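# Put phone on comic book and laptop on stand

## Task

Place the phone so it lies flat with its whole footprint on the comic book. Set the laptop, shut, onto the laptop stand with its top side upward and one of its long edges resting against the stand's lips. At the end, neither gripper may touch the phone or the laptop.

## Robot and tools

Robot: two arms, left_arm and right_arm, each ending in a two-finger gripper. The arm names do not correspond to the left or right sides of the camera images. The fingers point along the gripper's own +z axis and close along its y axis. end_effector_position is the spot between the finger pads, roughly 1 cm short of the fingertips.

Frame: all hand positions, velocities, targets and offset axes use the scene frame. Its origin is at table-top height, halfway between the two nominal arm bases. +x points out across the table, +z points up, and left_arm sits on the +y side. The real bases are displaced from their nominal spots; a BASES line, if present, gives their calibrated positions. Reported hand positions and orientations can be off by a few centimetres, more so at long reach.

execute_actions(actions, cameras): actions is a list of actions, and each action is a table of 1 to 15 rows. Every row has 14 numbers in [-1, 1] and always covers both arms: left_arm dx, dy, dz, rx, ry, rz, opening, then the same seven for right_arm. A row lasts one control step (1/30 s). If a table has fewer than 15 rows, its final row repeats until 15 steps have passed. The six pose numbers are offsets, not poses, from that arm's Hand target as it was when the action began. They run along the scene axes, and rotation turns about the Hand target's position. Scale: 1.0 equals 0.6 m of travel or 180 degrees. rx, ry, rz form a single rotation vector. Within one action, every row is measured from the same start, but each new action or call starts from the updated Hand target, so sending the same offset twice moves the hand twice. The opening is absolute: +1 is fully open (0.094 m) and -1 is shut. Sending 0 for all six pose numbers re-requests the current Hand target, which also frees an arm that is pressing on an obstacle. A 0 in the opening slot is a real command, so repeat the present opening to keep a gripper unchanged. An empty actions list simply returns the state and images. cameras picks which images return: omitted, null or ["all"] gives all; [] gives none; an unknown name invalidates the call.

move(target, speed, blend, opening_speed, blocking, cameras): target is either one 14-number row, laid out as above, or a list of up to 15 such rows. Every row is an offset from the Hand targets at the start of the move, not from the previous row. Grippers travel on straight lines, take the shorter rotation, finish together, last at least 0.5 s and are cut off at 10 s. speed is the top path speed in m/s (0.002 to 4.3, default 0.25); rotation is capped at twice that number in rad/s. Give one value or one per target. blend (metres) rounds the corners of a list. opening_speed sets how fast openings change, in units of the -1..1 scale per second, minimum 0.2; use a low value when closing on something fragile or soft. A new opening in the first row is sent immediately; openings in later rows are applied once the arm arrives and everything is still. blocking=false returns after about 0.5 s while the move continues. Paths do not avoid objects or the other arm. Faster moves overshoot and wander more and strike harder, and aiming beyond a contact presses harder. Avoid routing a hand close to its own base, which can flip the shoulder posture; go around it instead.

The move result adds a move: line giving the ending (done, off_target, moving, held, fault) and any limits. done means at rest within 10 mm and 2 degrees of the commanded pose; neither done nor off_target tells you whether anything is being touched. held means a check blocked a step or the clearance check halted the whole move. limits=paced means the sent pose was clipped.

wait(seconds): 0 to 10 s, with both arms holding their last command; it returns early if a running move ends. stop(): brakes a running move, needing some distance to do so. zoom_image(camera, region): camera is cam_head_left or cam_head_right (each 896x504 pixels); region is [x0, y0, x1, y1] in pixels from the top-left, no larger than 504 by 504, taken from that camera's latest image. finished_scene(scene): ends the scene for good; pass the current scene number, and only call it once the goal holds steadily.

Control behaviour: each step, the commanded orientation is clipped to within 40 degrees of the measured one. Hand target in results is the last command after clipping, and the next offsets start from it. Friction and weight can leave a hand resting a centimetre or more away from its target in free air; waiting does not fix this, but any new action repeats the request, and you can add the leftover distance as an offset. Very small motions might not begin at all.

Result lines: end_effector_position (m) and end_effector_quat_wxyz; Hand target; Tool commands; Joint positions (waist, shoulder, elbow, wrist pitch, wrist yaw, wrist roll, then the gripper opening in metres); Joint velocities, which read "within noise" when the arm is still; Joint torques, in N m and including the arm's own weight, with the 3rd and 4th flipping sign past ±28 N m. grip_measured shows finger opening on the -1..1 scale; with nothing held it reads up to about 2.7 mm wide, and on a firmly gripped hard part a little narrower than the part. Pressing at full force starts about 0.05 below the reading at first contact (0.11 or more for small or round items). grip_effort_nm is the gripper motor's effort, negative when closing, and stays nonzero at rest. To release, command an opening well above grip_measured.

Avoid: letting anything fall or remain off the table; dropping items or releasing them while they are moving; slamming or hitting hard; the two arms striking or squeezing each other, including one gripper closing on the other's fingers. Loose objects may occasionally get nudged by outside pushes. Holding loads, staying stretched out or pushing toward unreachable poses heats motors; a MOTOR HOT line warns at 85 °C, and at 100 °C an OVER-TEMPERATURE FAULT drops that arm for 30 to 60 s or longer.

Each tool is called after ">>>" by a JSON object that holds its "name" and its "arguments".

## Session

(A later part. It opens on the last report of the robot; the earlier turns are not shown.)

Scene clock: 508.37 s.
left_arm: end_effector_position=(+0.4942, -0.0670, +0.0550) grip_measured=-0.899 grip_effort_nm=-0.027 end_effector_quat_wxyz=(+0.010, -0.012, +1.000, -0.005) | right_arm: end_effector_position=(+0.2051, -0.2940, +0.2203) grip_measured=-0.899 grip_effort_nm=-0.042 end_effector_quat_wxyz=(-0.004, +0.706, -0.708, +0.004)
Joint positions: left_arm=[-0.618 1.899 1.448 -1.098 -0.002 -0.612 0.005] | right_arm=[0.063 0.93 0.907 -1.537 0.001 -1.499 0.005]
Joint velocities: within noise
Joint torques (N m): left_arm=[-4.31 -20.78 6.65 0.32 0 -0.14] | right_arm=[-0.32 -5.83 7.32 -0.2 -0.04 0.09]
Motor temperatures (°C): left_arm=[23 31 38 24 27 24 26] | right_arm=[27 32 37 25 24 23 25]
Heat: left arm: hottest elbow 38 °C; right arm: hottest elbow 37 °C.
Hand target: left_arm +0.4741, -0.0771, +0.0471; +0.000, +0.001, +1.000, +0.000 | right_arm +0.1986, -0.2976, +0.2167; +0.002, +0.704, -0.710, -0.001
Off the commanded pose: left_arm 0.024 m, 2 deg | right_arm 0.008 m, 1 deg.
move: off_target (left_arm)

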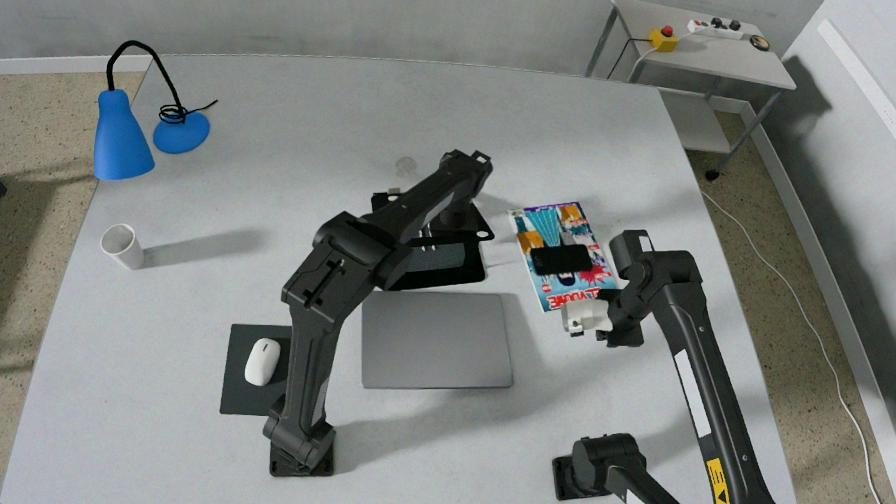

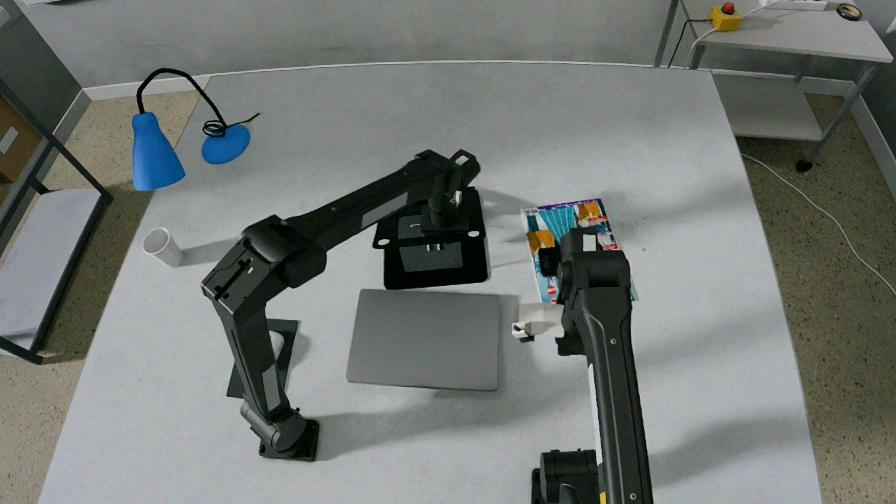

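>>> {"name": "move", "arguments": {"target": [[0.06,0.02,0.0,0,0,0,-0.9,0,0,0,0,0,0,-0.9],[0.06,0.02,0.3,0,0,0,-0.9,0,0,0,0,0,0,-0.9],[-0.28,0.5,0.3,0,0,-0.5,-0.9,0.13,0.1,-0.1,0,0,0,-0.9],[-0.3,0.5,0.18,0,0,-0.5,0.9,0.13,0.1,-0.15,0,0,0,0.9]], "blend": [0.005,0.05,0.03,0], "speed": [0.08,0.2,0.25,0.2]}}

>>> {"name": "zoom_image", "arguments": {"camera": "cam_head_left", "region": [270, 180, 570, 430]}}

>>> {"name": "zoom_image", "arguments": {"camera": "cam_head_right", "region": [270, 180, 570, 430]}}

Scene clock: 524.37 s.
left_arm: end_effector_position=(+0.2940, +0.2195, +0.1570) grip_measured=+0.897 grip_effort_nm=0.129 end_effector_quat_wxyz=(-0.004, +0.710, +0.704, -0.002) | right_arm: end_effector_position=(+0.2789, -0.2413, +0.1360) grip_measured=+0.898 grip_effort_nm=0.061 end_effector_quat_wxyz=(-0.006, +0.702, -0.712, +0.004)
Joint positions: left_arm=[-0.117 1.059 0.818 -1.339 -0.003 1.49 0.089] | right_arm=[0.215 1.21 0.871 -1.218 0.001 -1.336 0.089]
Joint velocities: within noise
Joint torques (N m): left_arm=[-0.21 -6.65 9.31 0.58 0.13 0.11] | right_arm=[1.44 -7.94 7.01 0.49 -0.05 0.21]
Motor temperatures (°C): left_arm=[23 30 37 24 27 24 26] | right_arm=[27 32 37 25 24 23 25]
Heat: left arm: hottest elbow 37 °C; right arm: hottest elbow 37 °C.
Hand target: left_arm +0.2939, +0.2229, +0.1550; +0.000, +0.708, +0.707, +0.000 | right_arm +0.2766, -0.2376, +0.1267; +0.002, +0.704, -0.710, -0.001
Off the commanded pose: left_arm 0.004 m, 1 deg | right_arm 0.010 m, 1 deg.
move: done

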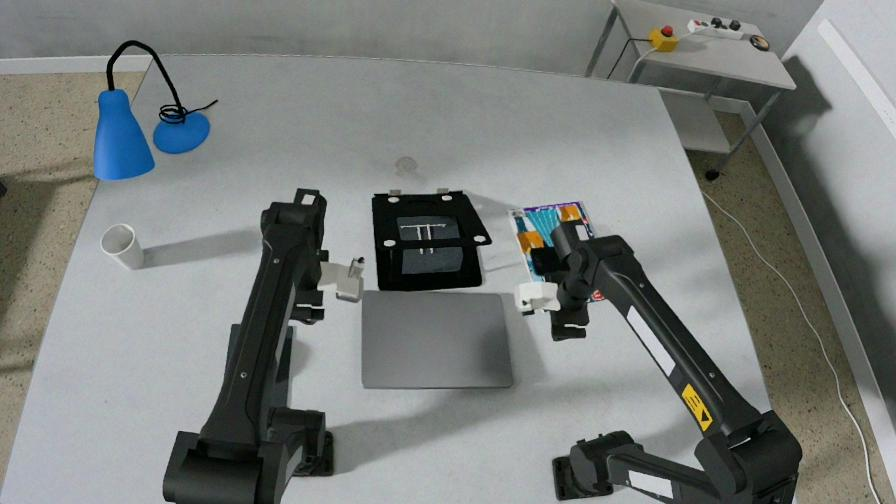

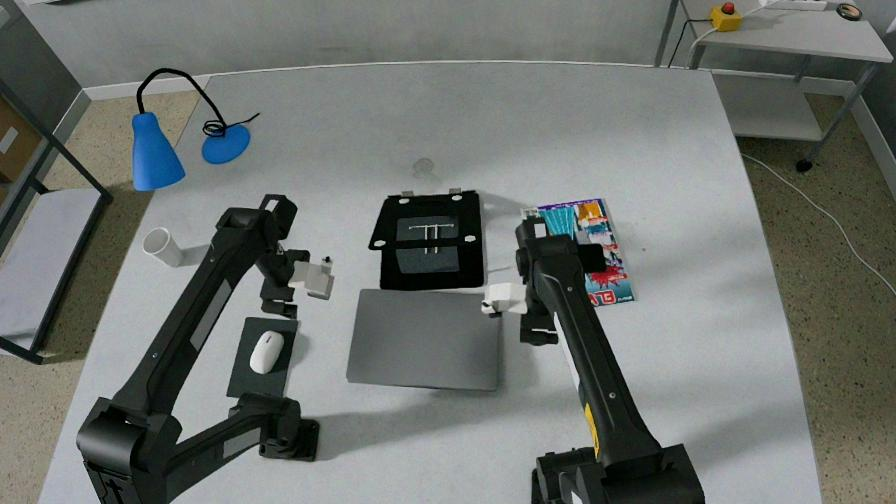

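Scaled by 1.680.

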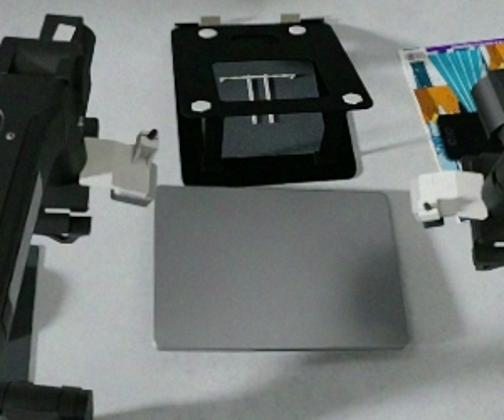

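Scaled by 1.680.

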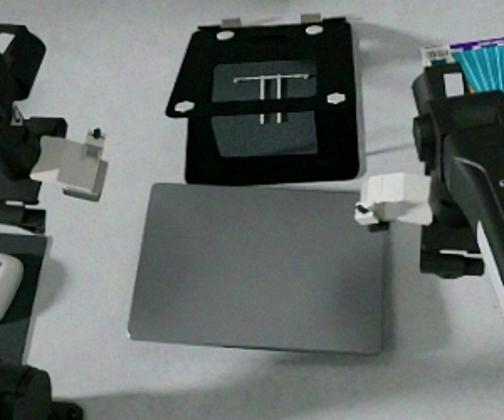

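>>> {"name": "zoom_image", "arguments": {"camera": "cam_head_left", "region": [365, 180, 505, 300]}}

>>> {"name": "zoom_image", "arguments": {"camera": "cam_head_right", "region": [360, 180, 500, 300]}}

>>> {"name": "zoom_image", "arguments": {"camera": "cam_head_left", "region": [375, 180, 425, 215]}}

>>> {"name": "zoom_image", "arguments": {"camera": "cam_head_left", "region": [410, 360, 460, 395]}}

Scaled by 3.600.

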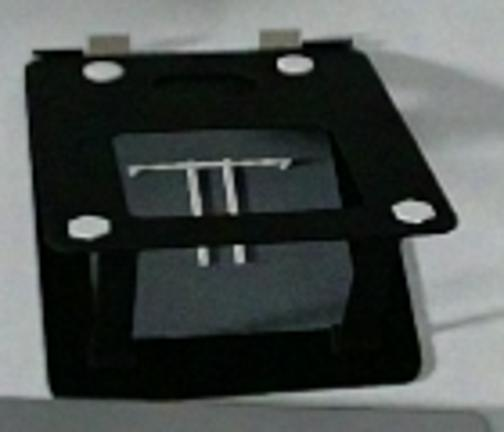

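Scaled by 3.600.

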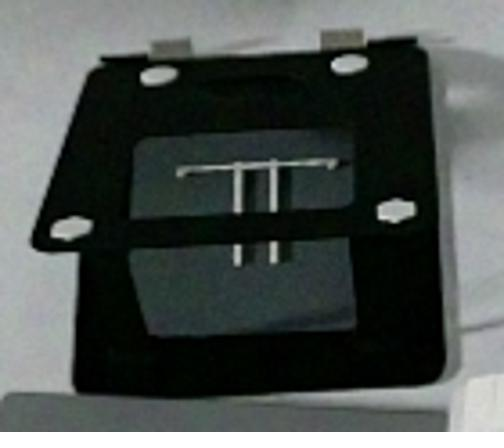

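Scaled by 10.080.

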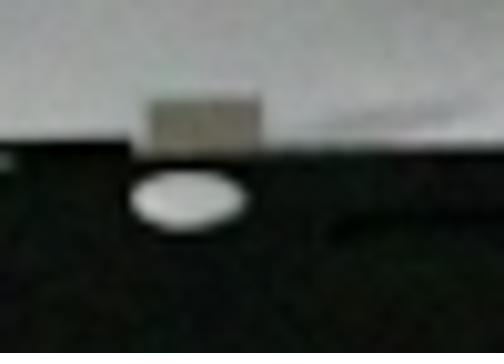

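Scaled by 10.080.

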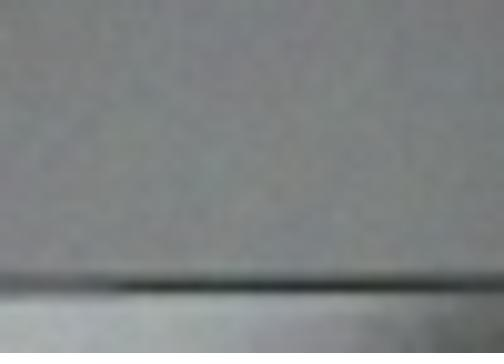

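>>> {"name": "move", "arguments": {"target": [[-0.04,-0.03,0,0,0,0,0.9,0.0,0.05,0,0,0,0,0.9],[-0.04,-0.03,-0.235,0,0,0,0.9,0.0,0.05,-0.2,0,0,0,0.9]], "blend": [0.02,0], "speed": 0.15}}

>>> {"name": "zoom_image", "arguments": {"camera": "cam_head_left", "region": [270, 240, 570, 430]}}

>>> {"name": "zoom_image", "arguments": {"camera": "cam_head_right", "region": [270, 240, 570, 430]}}

Scene clock: 541.07 s.
left_arm: end_effector_position=(+0.2722, +0.2085, +0.0187) grip_measured=+0.898 grip_effort_nm=0.125 end_effector_quat_wxyz=(+0.002, +0.705, +0.709, +0.002) | right_arm: end_effector_position=(+0.2813, -0.2098, +0.0150) grip_measured=+0.899 grip_effort_nm=0.071 end_effector_quat_wxyz=(-0.006, +0.703, -0.711, +0.003)
Joint positions: left_arm=[-0.167 1.201 0.51 -0.873 0 1.426 0.089] | right_arm=[0.307 1.434 0.706 -0.83 0.001 -1.246 0.089]
Joint velocities: within noise
Joint torques (N m): left_arm=[-2.73 -5.71 7.41 0.76 0.1 -0.05] | right_arm=[1.26 -9.52 5.46 0.43 -0.04 0.21]
Motor temperatures (°C): left_arm=[23 29 36 24 27 24 26] | right_arm=[27 31 36 25 24 23 25]
Heat: left arm: hottest elbow 36 °C; right arm: hottest elbow 36 °C.
Hand target: left_arm +0.2700, +0.2049, +0.0140; +0.000, +0.707, +0.707, +0.000 | right_arm +0.2765, -0.2076, +0.0066; +0.002, +0.704, -0.710, -0.001
Off the commanded pose: left_arm 0.006 m, 1 deg | right_arm 0.010 m, 1 deg.
move: done; blend cut to 0.0151 m at target 1

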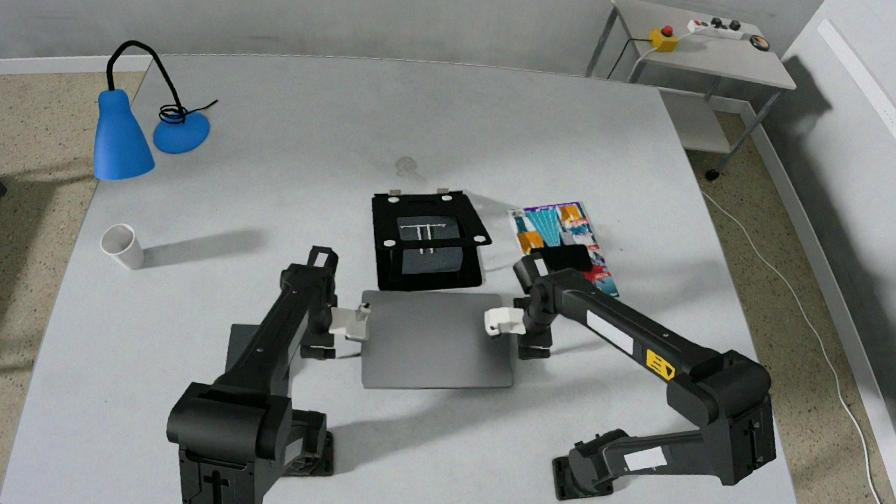

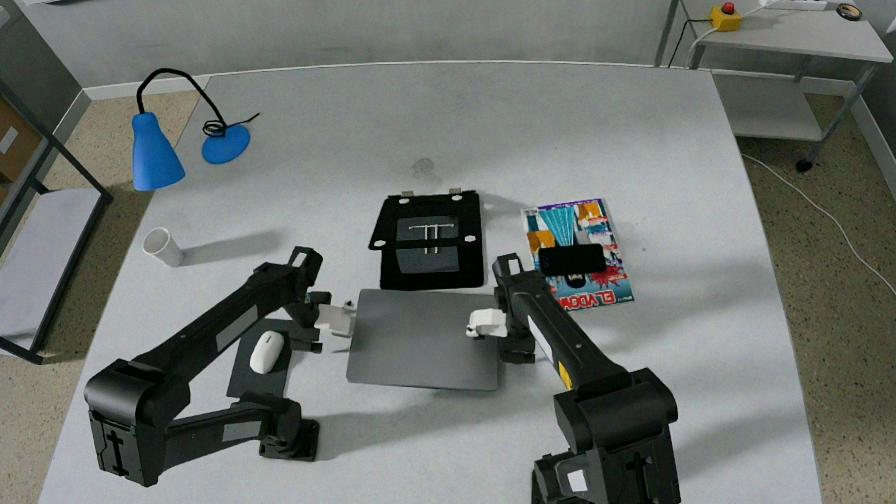

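Scaled by 1.680.

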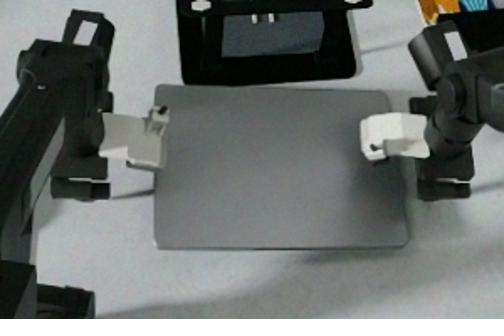

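Scaled by 1.680.

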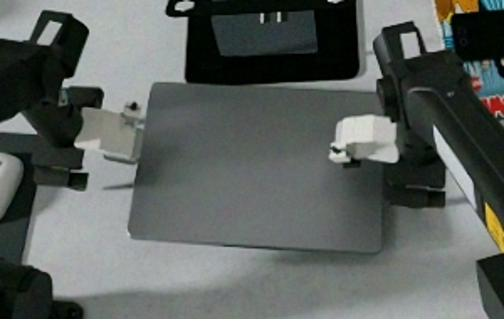

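>>> {"name": "move", "arguments": {"target": [[0.0,-0.05,0,0,0,0,0.9,0.0,0.06,0,0,0,0,0.9]], "speed": 0.05}}

>>> {"name": "zoom_image", "arguments": {"camera": "cam_head_left", "region": [270, 240, 570, 430]}}

>>> {"name": "zoom_image", "arguments": {"camera": "cam_head_right", "region": [270, 240, 570, 430]}}

Scene clock: 545.90 s.
left_arm: end_effector_position=(+0.2654, +0.1802, +0.0143) grip_measured=+0.898 grip_effort_nm=0.134 end_effector_quat_wxyz=(-0.004, +0.705, +0.709, -0.002) | right_arm: end_effector_position=(+0.2710, -0.1862, +0.0105) grip_measured=+0.899 grip_effort_nm=0.066 end_effector_quat_wxyz=(+0.003, +0.705, -0.709, +0.006)
Joint positions: left_arm=[-0.287 1.221 0.51 -0.868 0 1.307 0.089] | right_arm=[0.393 1.449 0.706 -0.83 0.013 -1.167 0.089]
Joint velocities: within noise
Joint torques (N m): left_arm=[-2.26 -6.36 8.61 0.61 0.09 -0.08] | right_arm=[2.37 -8.35 7.87 0.38 -0.47 0.42]
Motor temperatures (°C): left_arm=[23 29 36 24 27 24 26] | right_arm=[27 31 36 25 24 23 25]
Heat: left arm: hottest elbow 36 °C; right arm: hottest elbow 36 °C.
Hand target: left_arm +0.2701, +0.1749, +0.0140; +0.000, +0.707, +0.707, +0.000 | right_arm +0.2764, -0.1715, +0.0066; +0.002, +0.704, -0.710, -0.001
Off the commanded pose: left_arm 0.007 m, 1 deg | right_arm 0.016 m, 1 deg.
move: off_target (right_arm)

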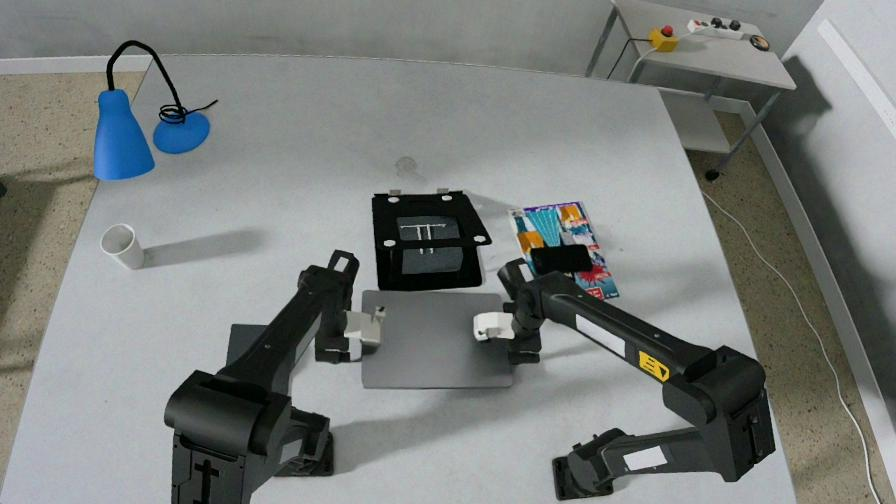

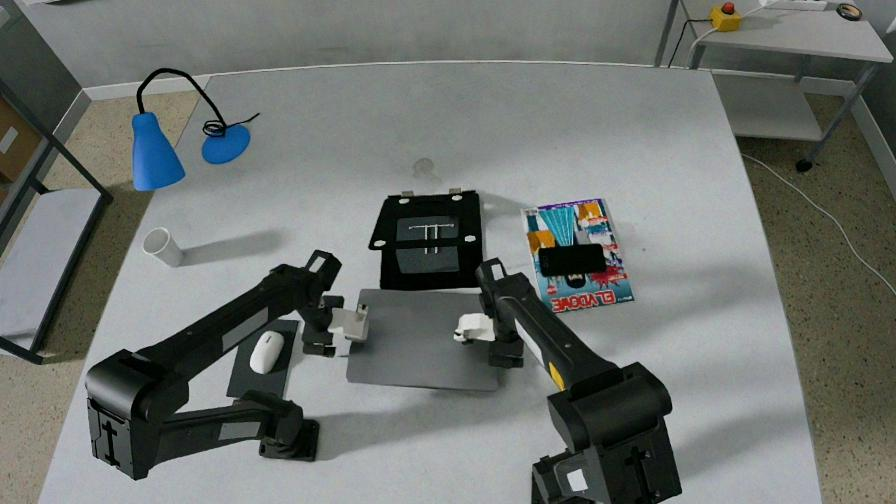

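Scaled by 1.680.

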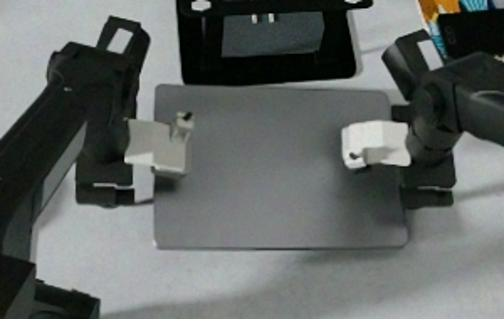

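Scaled by 1.680.

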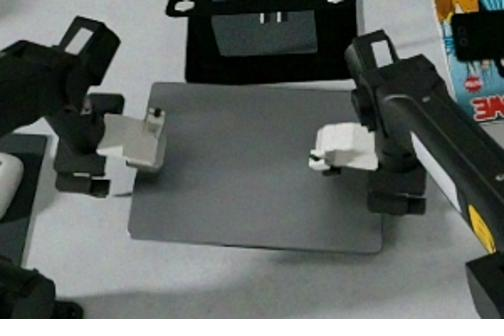

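>>> {"name": "move", "arguments": {"target": [[0.0,-0.05,0,0,0,0,0.9,0.0,0.0,0,0,0,0,0.9]], "speed": 0.05, "cameras": []}}

>>> {"name": "move", "arguments": {"target": [[0.0,-0.04,0,0,0,0,0.9,0.0,0.04,0,0,0,0,0.9]], "speed": 0.05}}

>>> {"name": "zoom_image", "arguments": {"camera": "cam_head_left", "region": [270, 240, 570, 430]}}

>>> {"name": "zoom_image", "arguments": {"camera": "cam_head_right", "region": [270, 240, 570, 430]}}

Scene clock: 551.27 s.
left_arm: end_effector_position=(+0.2572, +0.1553, +0.0106) grip_measured=+0.898 grip_effort_nm=0.129 end_effector_quat_wxyz=(-0.009, +0.703, +0.711, -0.003) | right_arm: end_effector_position=(+0.2710, -0.1862, +0.0105) grip_measured=+0.899 grip_effort_nm=0.061 end_effector_quat_wxyz=(+0.003, +0.705, -0.709, +0.006)
Joint positions: left_arm=[-0.396 1.238 0.51 -0.861 -0.001 1.192 0.089] | right_arm=[0.393 1.449 0.706 -0.83 0.013 -1.167 0.089]
Joint velocities: within noise
Joint torques (N m): left_arm=[-3.14 -4.25 10.66 0.54 0.12 -0.01] | right_arm=[2.37 -8.23 7.88 0.36 -0.47 0.41]
Motor temperatures (°C): left_arm=[23 29 35 24 27 24 26] | right_arm=[27 31 36 25 24 23 25]
Heat: left arm: hottest elbow 35 °C; right arm: hottest elbow 36 °C.
Hand target: left_arm +0.2700, +0.1449, +0.0140; +0.000, +0.707, +0.707, +0.000 | right_arm +0.2764, -0.1715, +0.0066; +0.002, +0.704, -0.710, -0.001
Off the commanded pose: left_arm 0.017 m, 1 deg | right_arm 0.016 m, 1 deg.
move: off_target (left_arm, right_arm)
No camera images: "cameras" was empty.

Scene clock: 552.17 s.
left_arm: end_effector_position=(+0.2568, +0.1507, +0.0108) grip_measured=+0.898 grip_effort_nm=0.120 end_effector_quat_wxyz=(-0.020, +0.709, +0.705, +0.009) | right_arm: end_effector_position=(+0.2700, -0.1833, +0.0108) grip_measured=+0.899 grip_effort_nm=0.061 end_effector_quat_wxyz=(+0.016, +0.710, -0.704, +0.018)
Joint positions: left_arm=[-0.436 1.25 0.519 -0.87 -0.032 1.169 0.089] | right_arm=[0.419 1.458 0.716 -0.845 0.046 -1.154 0.089]
Joint velocities: within noise
Joint torques (N m): left_arm=[-6.07 -4.72 11.84 1.01 1.41 -0.56] | right_arm=[4.84 -8.06 8.95 0.44 -1.63 0.82]
Motor temperatures (°C): left_arm=[23 29 35 24 27 24 26] | right_arm=[27 31 36 25 24 23 25]
Heat: left arm: hottest elbow 35 °C; right arm: hottest elbow 36 °C.
Hand target: left_arm +0.2701, +0.1209, +0.0140; +0.000, +0.708, +0.707, +0.000 | right_arm +0.2766, -0.1475, +0.0067; +0.002, +0.704, -0.710, -0.001
Off the commanded pose: left_arm 0.033 m, 3 deg | right_arm 0.037 m, 3 deg.
move: off_target (left_arm, right_arm)

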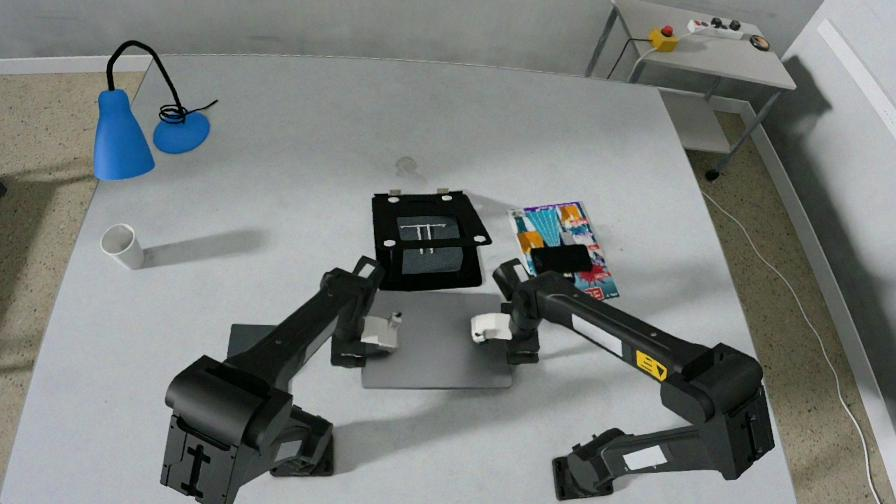

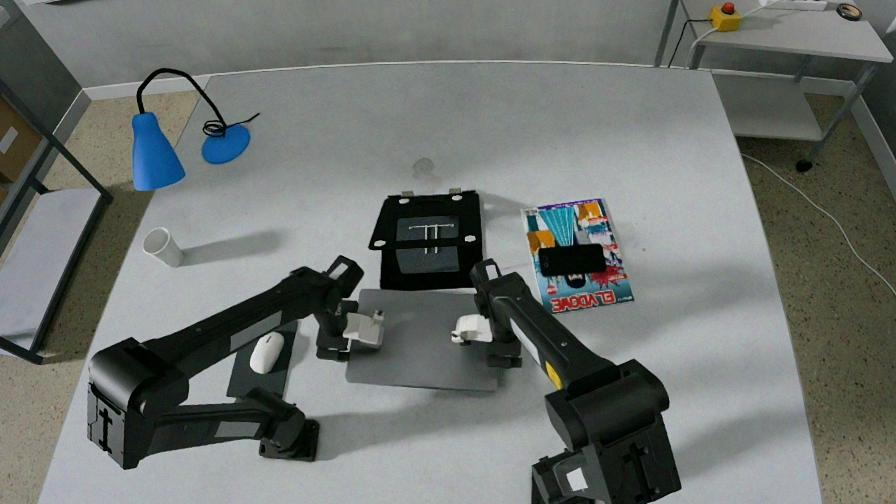

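Scaled by 1.680.

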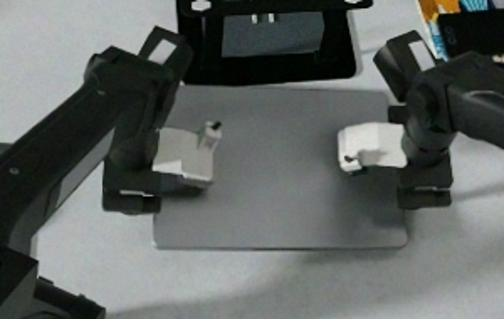

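Scaled by 1.680.

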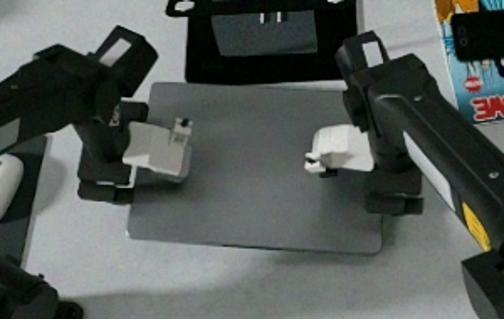

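>>> {"name": "move", "arguments": {"target": [[0.0,-0.06,0,0,0,0,0.9,0.0,0.06,0,0,0,0,0.9],[0.0,-0.06,0.1,0,0,0,0.9,0.0,0.06,0.1,0,0,0,0.9]], "speed": 0.06}}

>>> {"name": "zoom_image", "arguments": {"camera": "cam_head_left", "region": [270, 240, 570, 430]}}

>>> {"name": "zoom_image", "arguments": {"camera": "cam_head_right", "region": [270, 240, 570, 430]}}

Scene clock: 560.47 s.
left_arm: end_effector_position=(+0.2432, +0.1127, +0.0524) grip_measured=+0.898 grip_effort_nm=0.120 end_effector_quat_wxyz=(-0.046, +0.702, +0.711, -0.006) | right_arm: end_effector_position=(+0.2588, -0.1239, +0.0541) grip_measured=+0.899 grip_effort_nm=0.056 end_effector_quat_wxyz=(+0.025, +0.705, -0.708, -0.007)
Joint positions: left_arm=[-0.583 1.217 0.628 -1.075 -0.01 1.003 0.089] | right_arm=[0.567 1.44 0.841 -1.025 -0.003 -0.994 0.089]
Joint velocities: within noise
Joint torques (N m): left_arm=[-2.61 -8.29 14.89 0.84 0.53 -0.11] | right_arm=[0.73 -10.87 9.78 0.4 0.05 0.17]
Motor temperatures (°C): left_arm=[23 29 36 24 29 24 26] | right_arm=[27 32 37 25 27 24 25]
Heat: left arm: hottest elbow 36 °C; right arm: hottest elbow 37 °C.
Hand target: left_arm +0.2701, +0.0849, +0.0741; +0.000, +0.707, +0.707, +0.000 | right_arm +0.2766, -0.1114, +0.0668; +0.002, +0.704, -0.710, -0.001
Off the commanded pose: left_arm 0.044 m, 5 deg | right_arm 0.025 m, 3 deg.
move: off_target (left_arm, right_arm)

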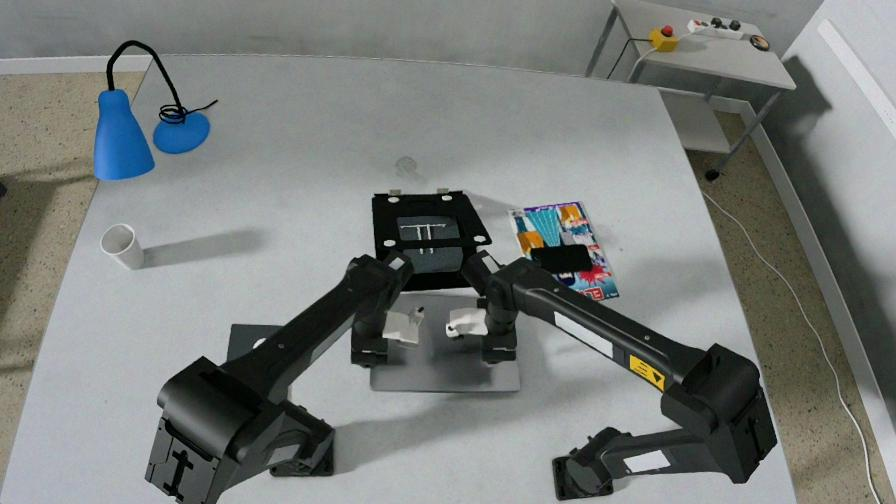

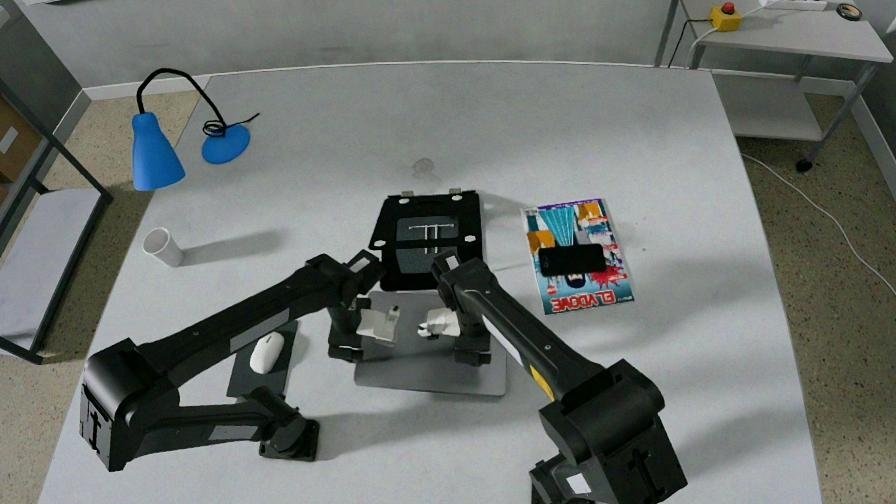

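Scaled by 1.680.

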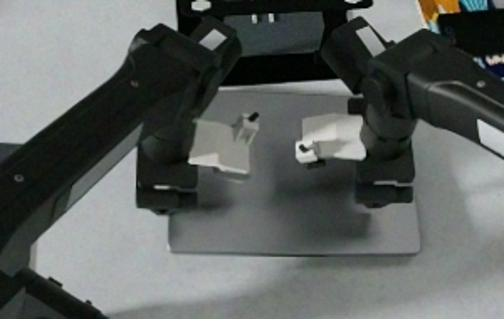

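Scaled by 1.680.

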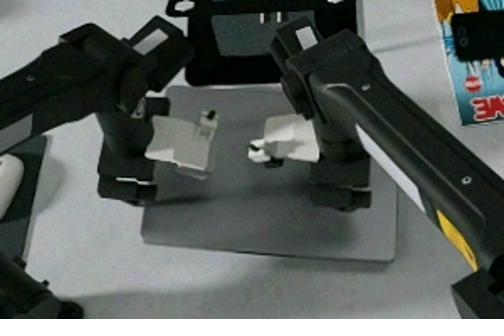

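>>> {"name": "move", "arguments": {"target": [[0.0,0.15,0.05,0,0,0,0.9,0.0,-0.15,0.05,0,0,0,0.9]], "speed": 0.15}}

>>> {"name": "zoom_image", "arguments": {"camera": "cam_head_left", "region": [340, 260, 560, 420]}}

>>> {"name": "zoom_image", "arguments": {"camera": "cam_head_right", "region": [320, 260, 540, 420]}}

Scene clock: 567.00 s.
left_arm: end_effector_position=(+0.2550, +0.1761, +0.0870) grip_measured=+0.898 grip_effort_nm=0.120 end_effector_quat_wxyz=(-0.019, +0.709, +0.704, -0.009) | right_arm: end_effector_position=(+0.2822, -0.1964, +0.0967) grip_measured=+0.899 grip_effort_nm=0.061 end_effector_quat_wxyz=(-0.002, +0.705, -0.710, +0.002)
Joint positions: left_arm=[-0.318 1.067 0.628 -1.174 -0.003 1.289 0.089] | right_arm=[0.345 1.306 0.841 -1.101 0.002 -1.213 0.089]
Joint velocities: within noise
Joint torques (N m): left_arm=[-0.26 -7.77 13.37 -0.08 0.16 0.12] | right_arm=[-0.09 -11.46 6.54 -0.24 -0.09 0.08]
Motor temperatures (°C): left_arm=[23 28 37 24 28 24 26] | right_arm=[27 32 37 25 26 24 25]
Heat: left arm: hottest elbow 37 °C; right arm: hottest elbow 37 °C.
Hand target: left_arm +0.2702, +0.1749, +0.1041; +0.000, +0.707, +0.707, +0.000 | right_arm +0.2766, -0.2014, +0.0968; +0.002, +0.704, -0.710, -0.001
Off the commanded pose: left_arm 0.023 m, 2 deg | right_arm 0.007 m, 0 deg.
move: off_target (left_arm)

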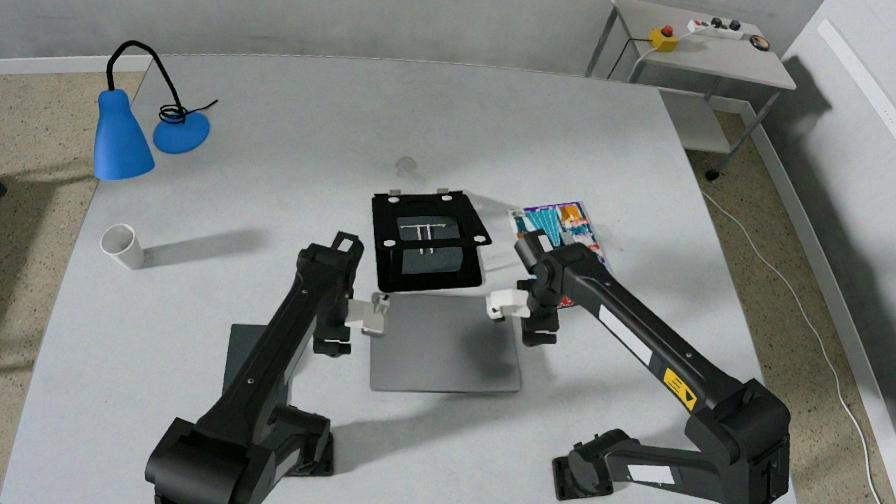

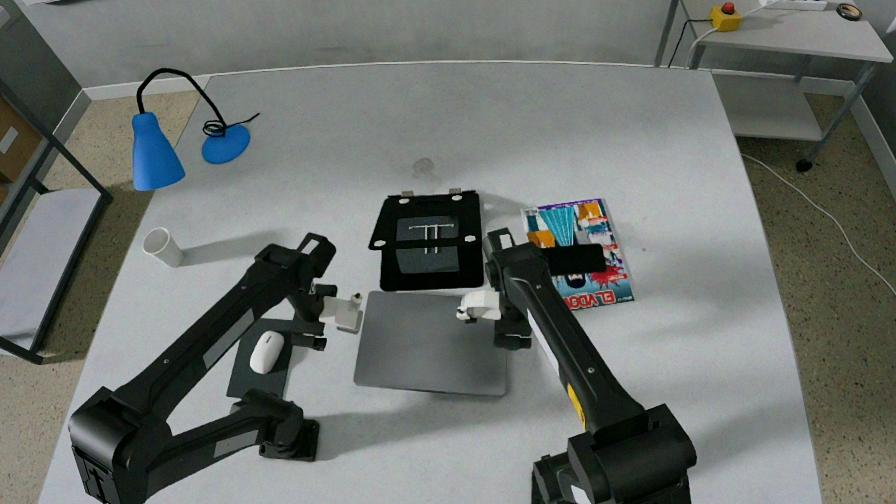

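Scaled by 2.291.

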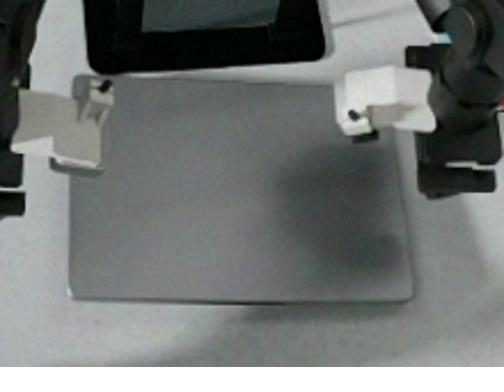

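Scaled by 2.291.

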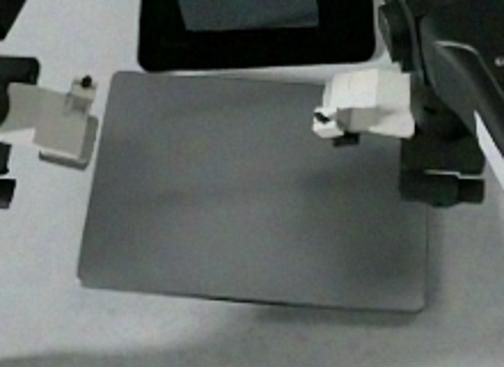

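>>> {"name": "zoom_image", "arguments": {"camera": "cam_head_left", "region": [480, 270, 580, 360]}}

>>> {"name": "zoom_image", "arguments": {"camera": "cam_head_right", "region": [280, 270, 380, 360]}}

Scaled by 5.040.

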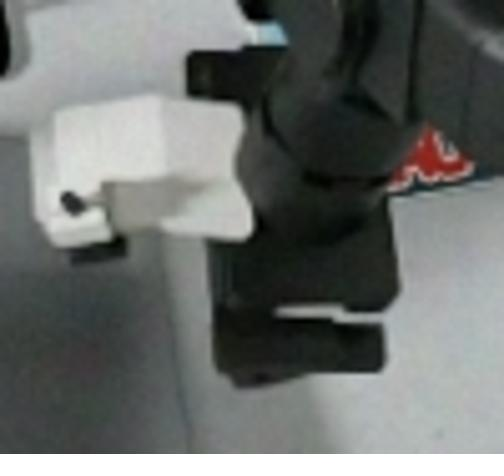

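Scaled by 5.040.

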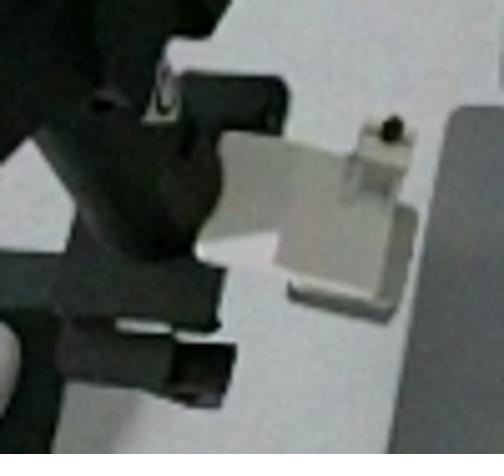

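>>> {"name": "move", "arguments": {"target": [[0.0,0.02,0.0,0,0,0,0.9,0.0,-0.03,0.0,0,0,0,0.9],[0.0,0.02,-0.15,0,0,0,0.9,0.0,-0.03,-0.145,0,0,0,0.9],[0.0,-0.08,-0.15,0,0,0,0.9,0.0,0.06,-0.145,0,0,0,0.9]], "speed": [0.1,0.1,0.05]}}

>>> {"name": "zoom_image", "arguments": {"camera": "cam_head_left", "region": [300, 260, 560, 420]}}

>>> {"name": "zoom_image", "arguments": {"camera": "cam_head_right", "region": [300, 260, 560, 420]}}

Scene clock: 594.83 s.
left_arm: end_effector_position=(+0.2570, +0.1429, +0.0105) grip_measured=+0.898 grip_effort_nm=0.120 end_effector_quat_wxyz=(-0.010, +0.709, +0.705, +0.000) | right_arm: end_effector_position=(+0.2677, -0.1892, +0.0130) grip_measured=+0.899 grip_effort_nm=0.056 end_effector_quat_wxyz=(+0.010, +0.709, -0.705, +0.011)
Joint positions: left_arm=[-0.448 1.253 0.521 -0.858 -0.008 1.156 0.089] | right_arm=[0.396 1.438 0.703 -0.846 0.027 -1.175 0.089]
Joint velocities: within noise
Joint torques (N m): left_arm=[-3.55 -4.95 11.22 0.43 0.39 -0.26] | right_arm=[3.25 -7.53 8.75 0.5 -0.97 0.61]
Motor temperatures (°C): left_arm=[23 28 38 24 27 24 26] | right_arm=[27 32 36 25 24 23 25]
Heat: left arm: hottest elbow 38 °C; right arm: hottest elbow 36 °C.
Hand target: left_arm +0.2700, +0.1269, +0.0140; +0.000, +0.707, +0.707, +0.000 | right_arm +0.2765, -0.1655, +0.0097; +0.002, +0.704, -0.710, -0.001
Off the commanded pose: left_arm 0.021 m, 1 deg | right_arm 0.026 m, 2 deg.
move: off_target (left_arm, right_arm)

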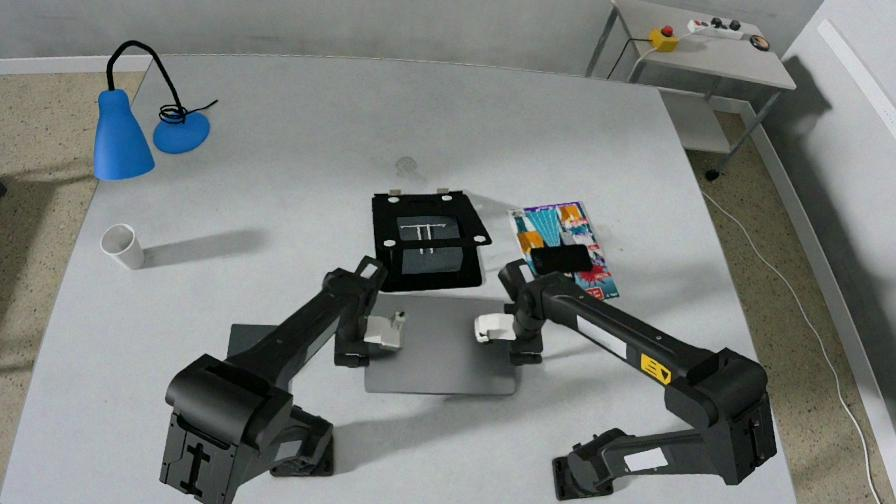

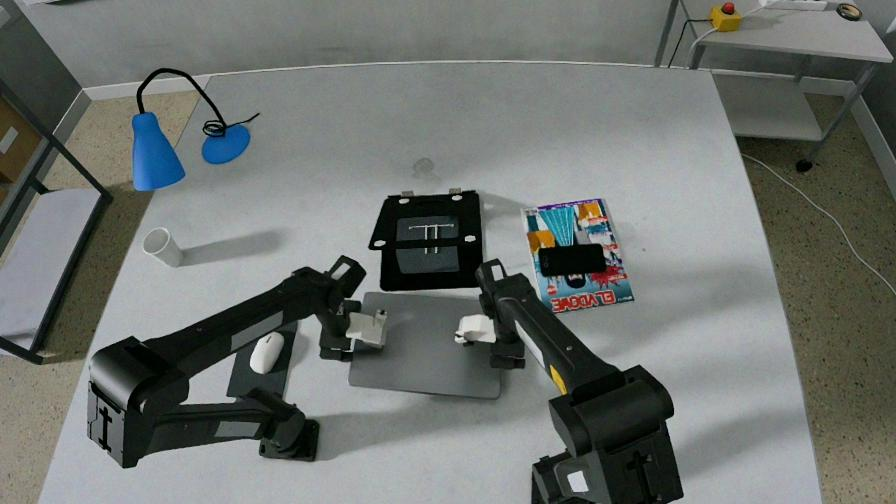

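Scaled by 1.938.

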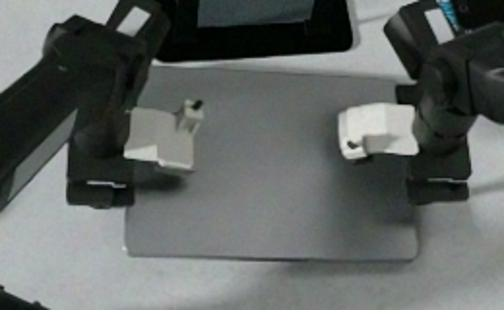

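Scaled by 1.938.

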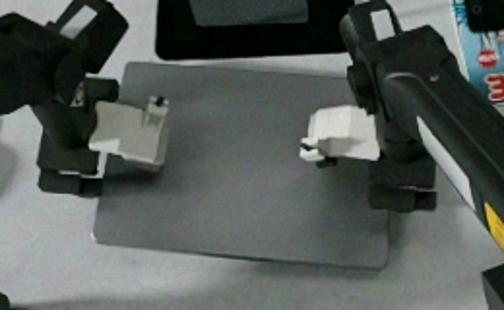

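>>> {"name": "move", "arguments": {"target": [[0.0,-0.08,0.0,0,0,0,0.9,0.0,0.08,0.0,0,0,0,0.9]], "speed": 0.05, "cameras": []}}

>>> {"name": "move", "arguments": {"target": [[0.0,-0.08,0.0,0,0,0,0.9,0.0,0.08,0.0,0,0,0,0.9]], "speed": 0.05}}

>>> {"name": "zoom_image", "arguments": {"camera": "cam_head_left", "region": [300, 260, 560, 420]}}

>>> {"name": "zoom_image", "arguments": {"camera": "cam_head_right", "region": [300, 260, 560, 420]}}

Scene clock: 598.80 s.
left_arm: end_effector_position=(+0.2571, +0.1418, +0.0120) grip_measured=+0.898 grip_effort_nm=0.120 end_effector_quat_wxyz=(-0.045, +0.716, +0.696, +0.028) | right_arm: end_effector_position=(+0.2673, -0.1855, +0.0139) grip_measured=+0.899 grip_effort_nm=0.061 end_effector_quat_wxyz=(+0.043, +0.714, -0.698, +0.035)
Joint positions: left_arm=[-0.503 1.287 0.551 -0.902 -0.082 1.122 0.089] | right_arm=[0.443 1.468 0.735 -0.894 0.094 -1.141 0.089]
Joint velocities: within noise
Joint torques (N m): left_arm=[-9.11 -4.78 13.29 1.51 3.57 -1.17] | right_arm=[7.77 -7.77 10.22 1.2 -3.44 1.32]
Motor temperatures (°C): left_arm=[23 28 38 24 28 24 26] | right_arm=[27 32 36 25 26 24 25]
Heat: left arm: hottest elbow 38 °C; right arm: hottest elbow 36 °C.
Hand target: left_arm +0.2700, +0.0788, +0.0140; +0.000, +0.707, +0.707, +0.000 | right_arm +0.2765, -0.1175, +0.0097; +0.002, +0.704, -0.710, -0.001
Off the commanded pose: left_arm 0.064 m, 6 deg | right_arm 0.069 m, 6 deg.
move: off_target (left_arm, right_arm)
No camera images: "cameras" was empty.

Scene clock: 600.43 s.
left_arm: end_effector_position=(+0.2453, +0.1624, +0.0154) grip_measured=+0.898 grip_effort_nm=0.120 end_effector_quat_wxyz=(-0.100, +0.715, +0.690, +0.056) | right_arm: end_effector_position=(+0.2478, -0.1685, +0.0138) grip_measured=+0.899 grip_effort_nm=0.056 end_effector_quat_wxyz=(+0.073, +0.702, -0.708, +0.034)
Joint positions: left_arm=[-0.511 1.292 0.553 -0.987 -0.169 1.11 0.089] | right_arm=[0.524 1.487 0.75 -0.959 0.102 -1.026 0.089]
Joint velocities: within noise
Joint torques (N m): left_arm=[-3.84 -7.3 8.06 1.21 2.18 -0.33] | right_arm=[8.18 -6.89 12.96 2.4 -3.93 0.99]
Motor temperatures (°C): left_arm=[23 28 38 24 30 24 26] | right_arm=[27 32 37 25 29 24 25]
Heat: left arm: hottest elbow 38 °C; right arm: hottest elbow 37 °C.
Hand target: left_arm +0.2482, +0.1413, +0.0128; -0.070, +0.712, +0.698, +0.038 (not the last commanded pose) | right_arm +0.2756, -0.0780, +0.0103; +0.002, +0.705, -0.710, -0.001 (not the last commanded pose)
Off the commanded pose: left_arm 0.134 m, 13 deg | right_arm 0.103 m, 9 deg.
move: held (left_arm; a check stopped the path), off_target (right_arm; braked when a check withheld steps of left_arm); limits=held
pose unreachable (left arm): on one or more control steps of this call, first in action 0 (counted from 0), this arm could not follow its commanded pose, so it was not sent that pose on those steps. It may still have moved: this result reports where it is.
cause: moving toward the commanded pose would bring a part of the arm too close to another arm (this arm's wrist (the part past joint 4) and the right arm's wrist (the part past joint 4), along the way the arms are being sent, or toward where that arm still pushes).

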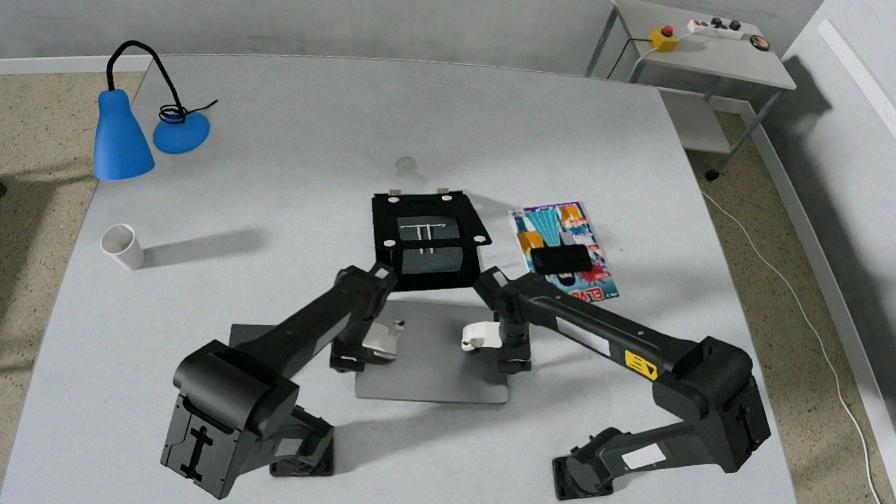

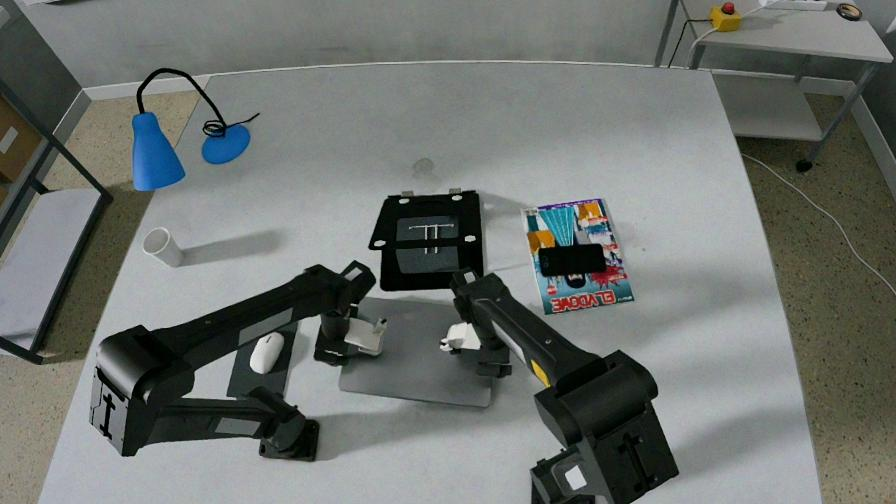

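Scaled by 1.938.

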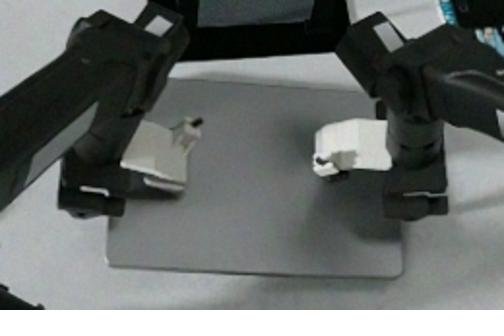

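Scaled by 1.938.

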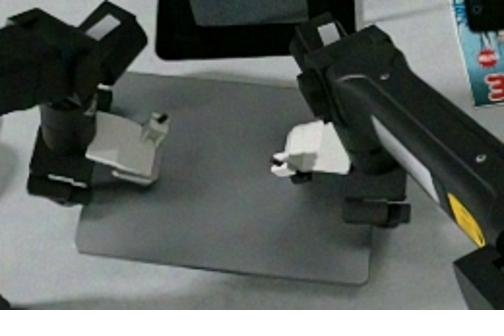

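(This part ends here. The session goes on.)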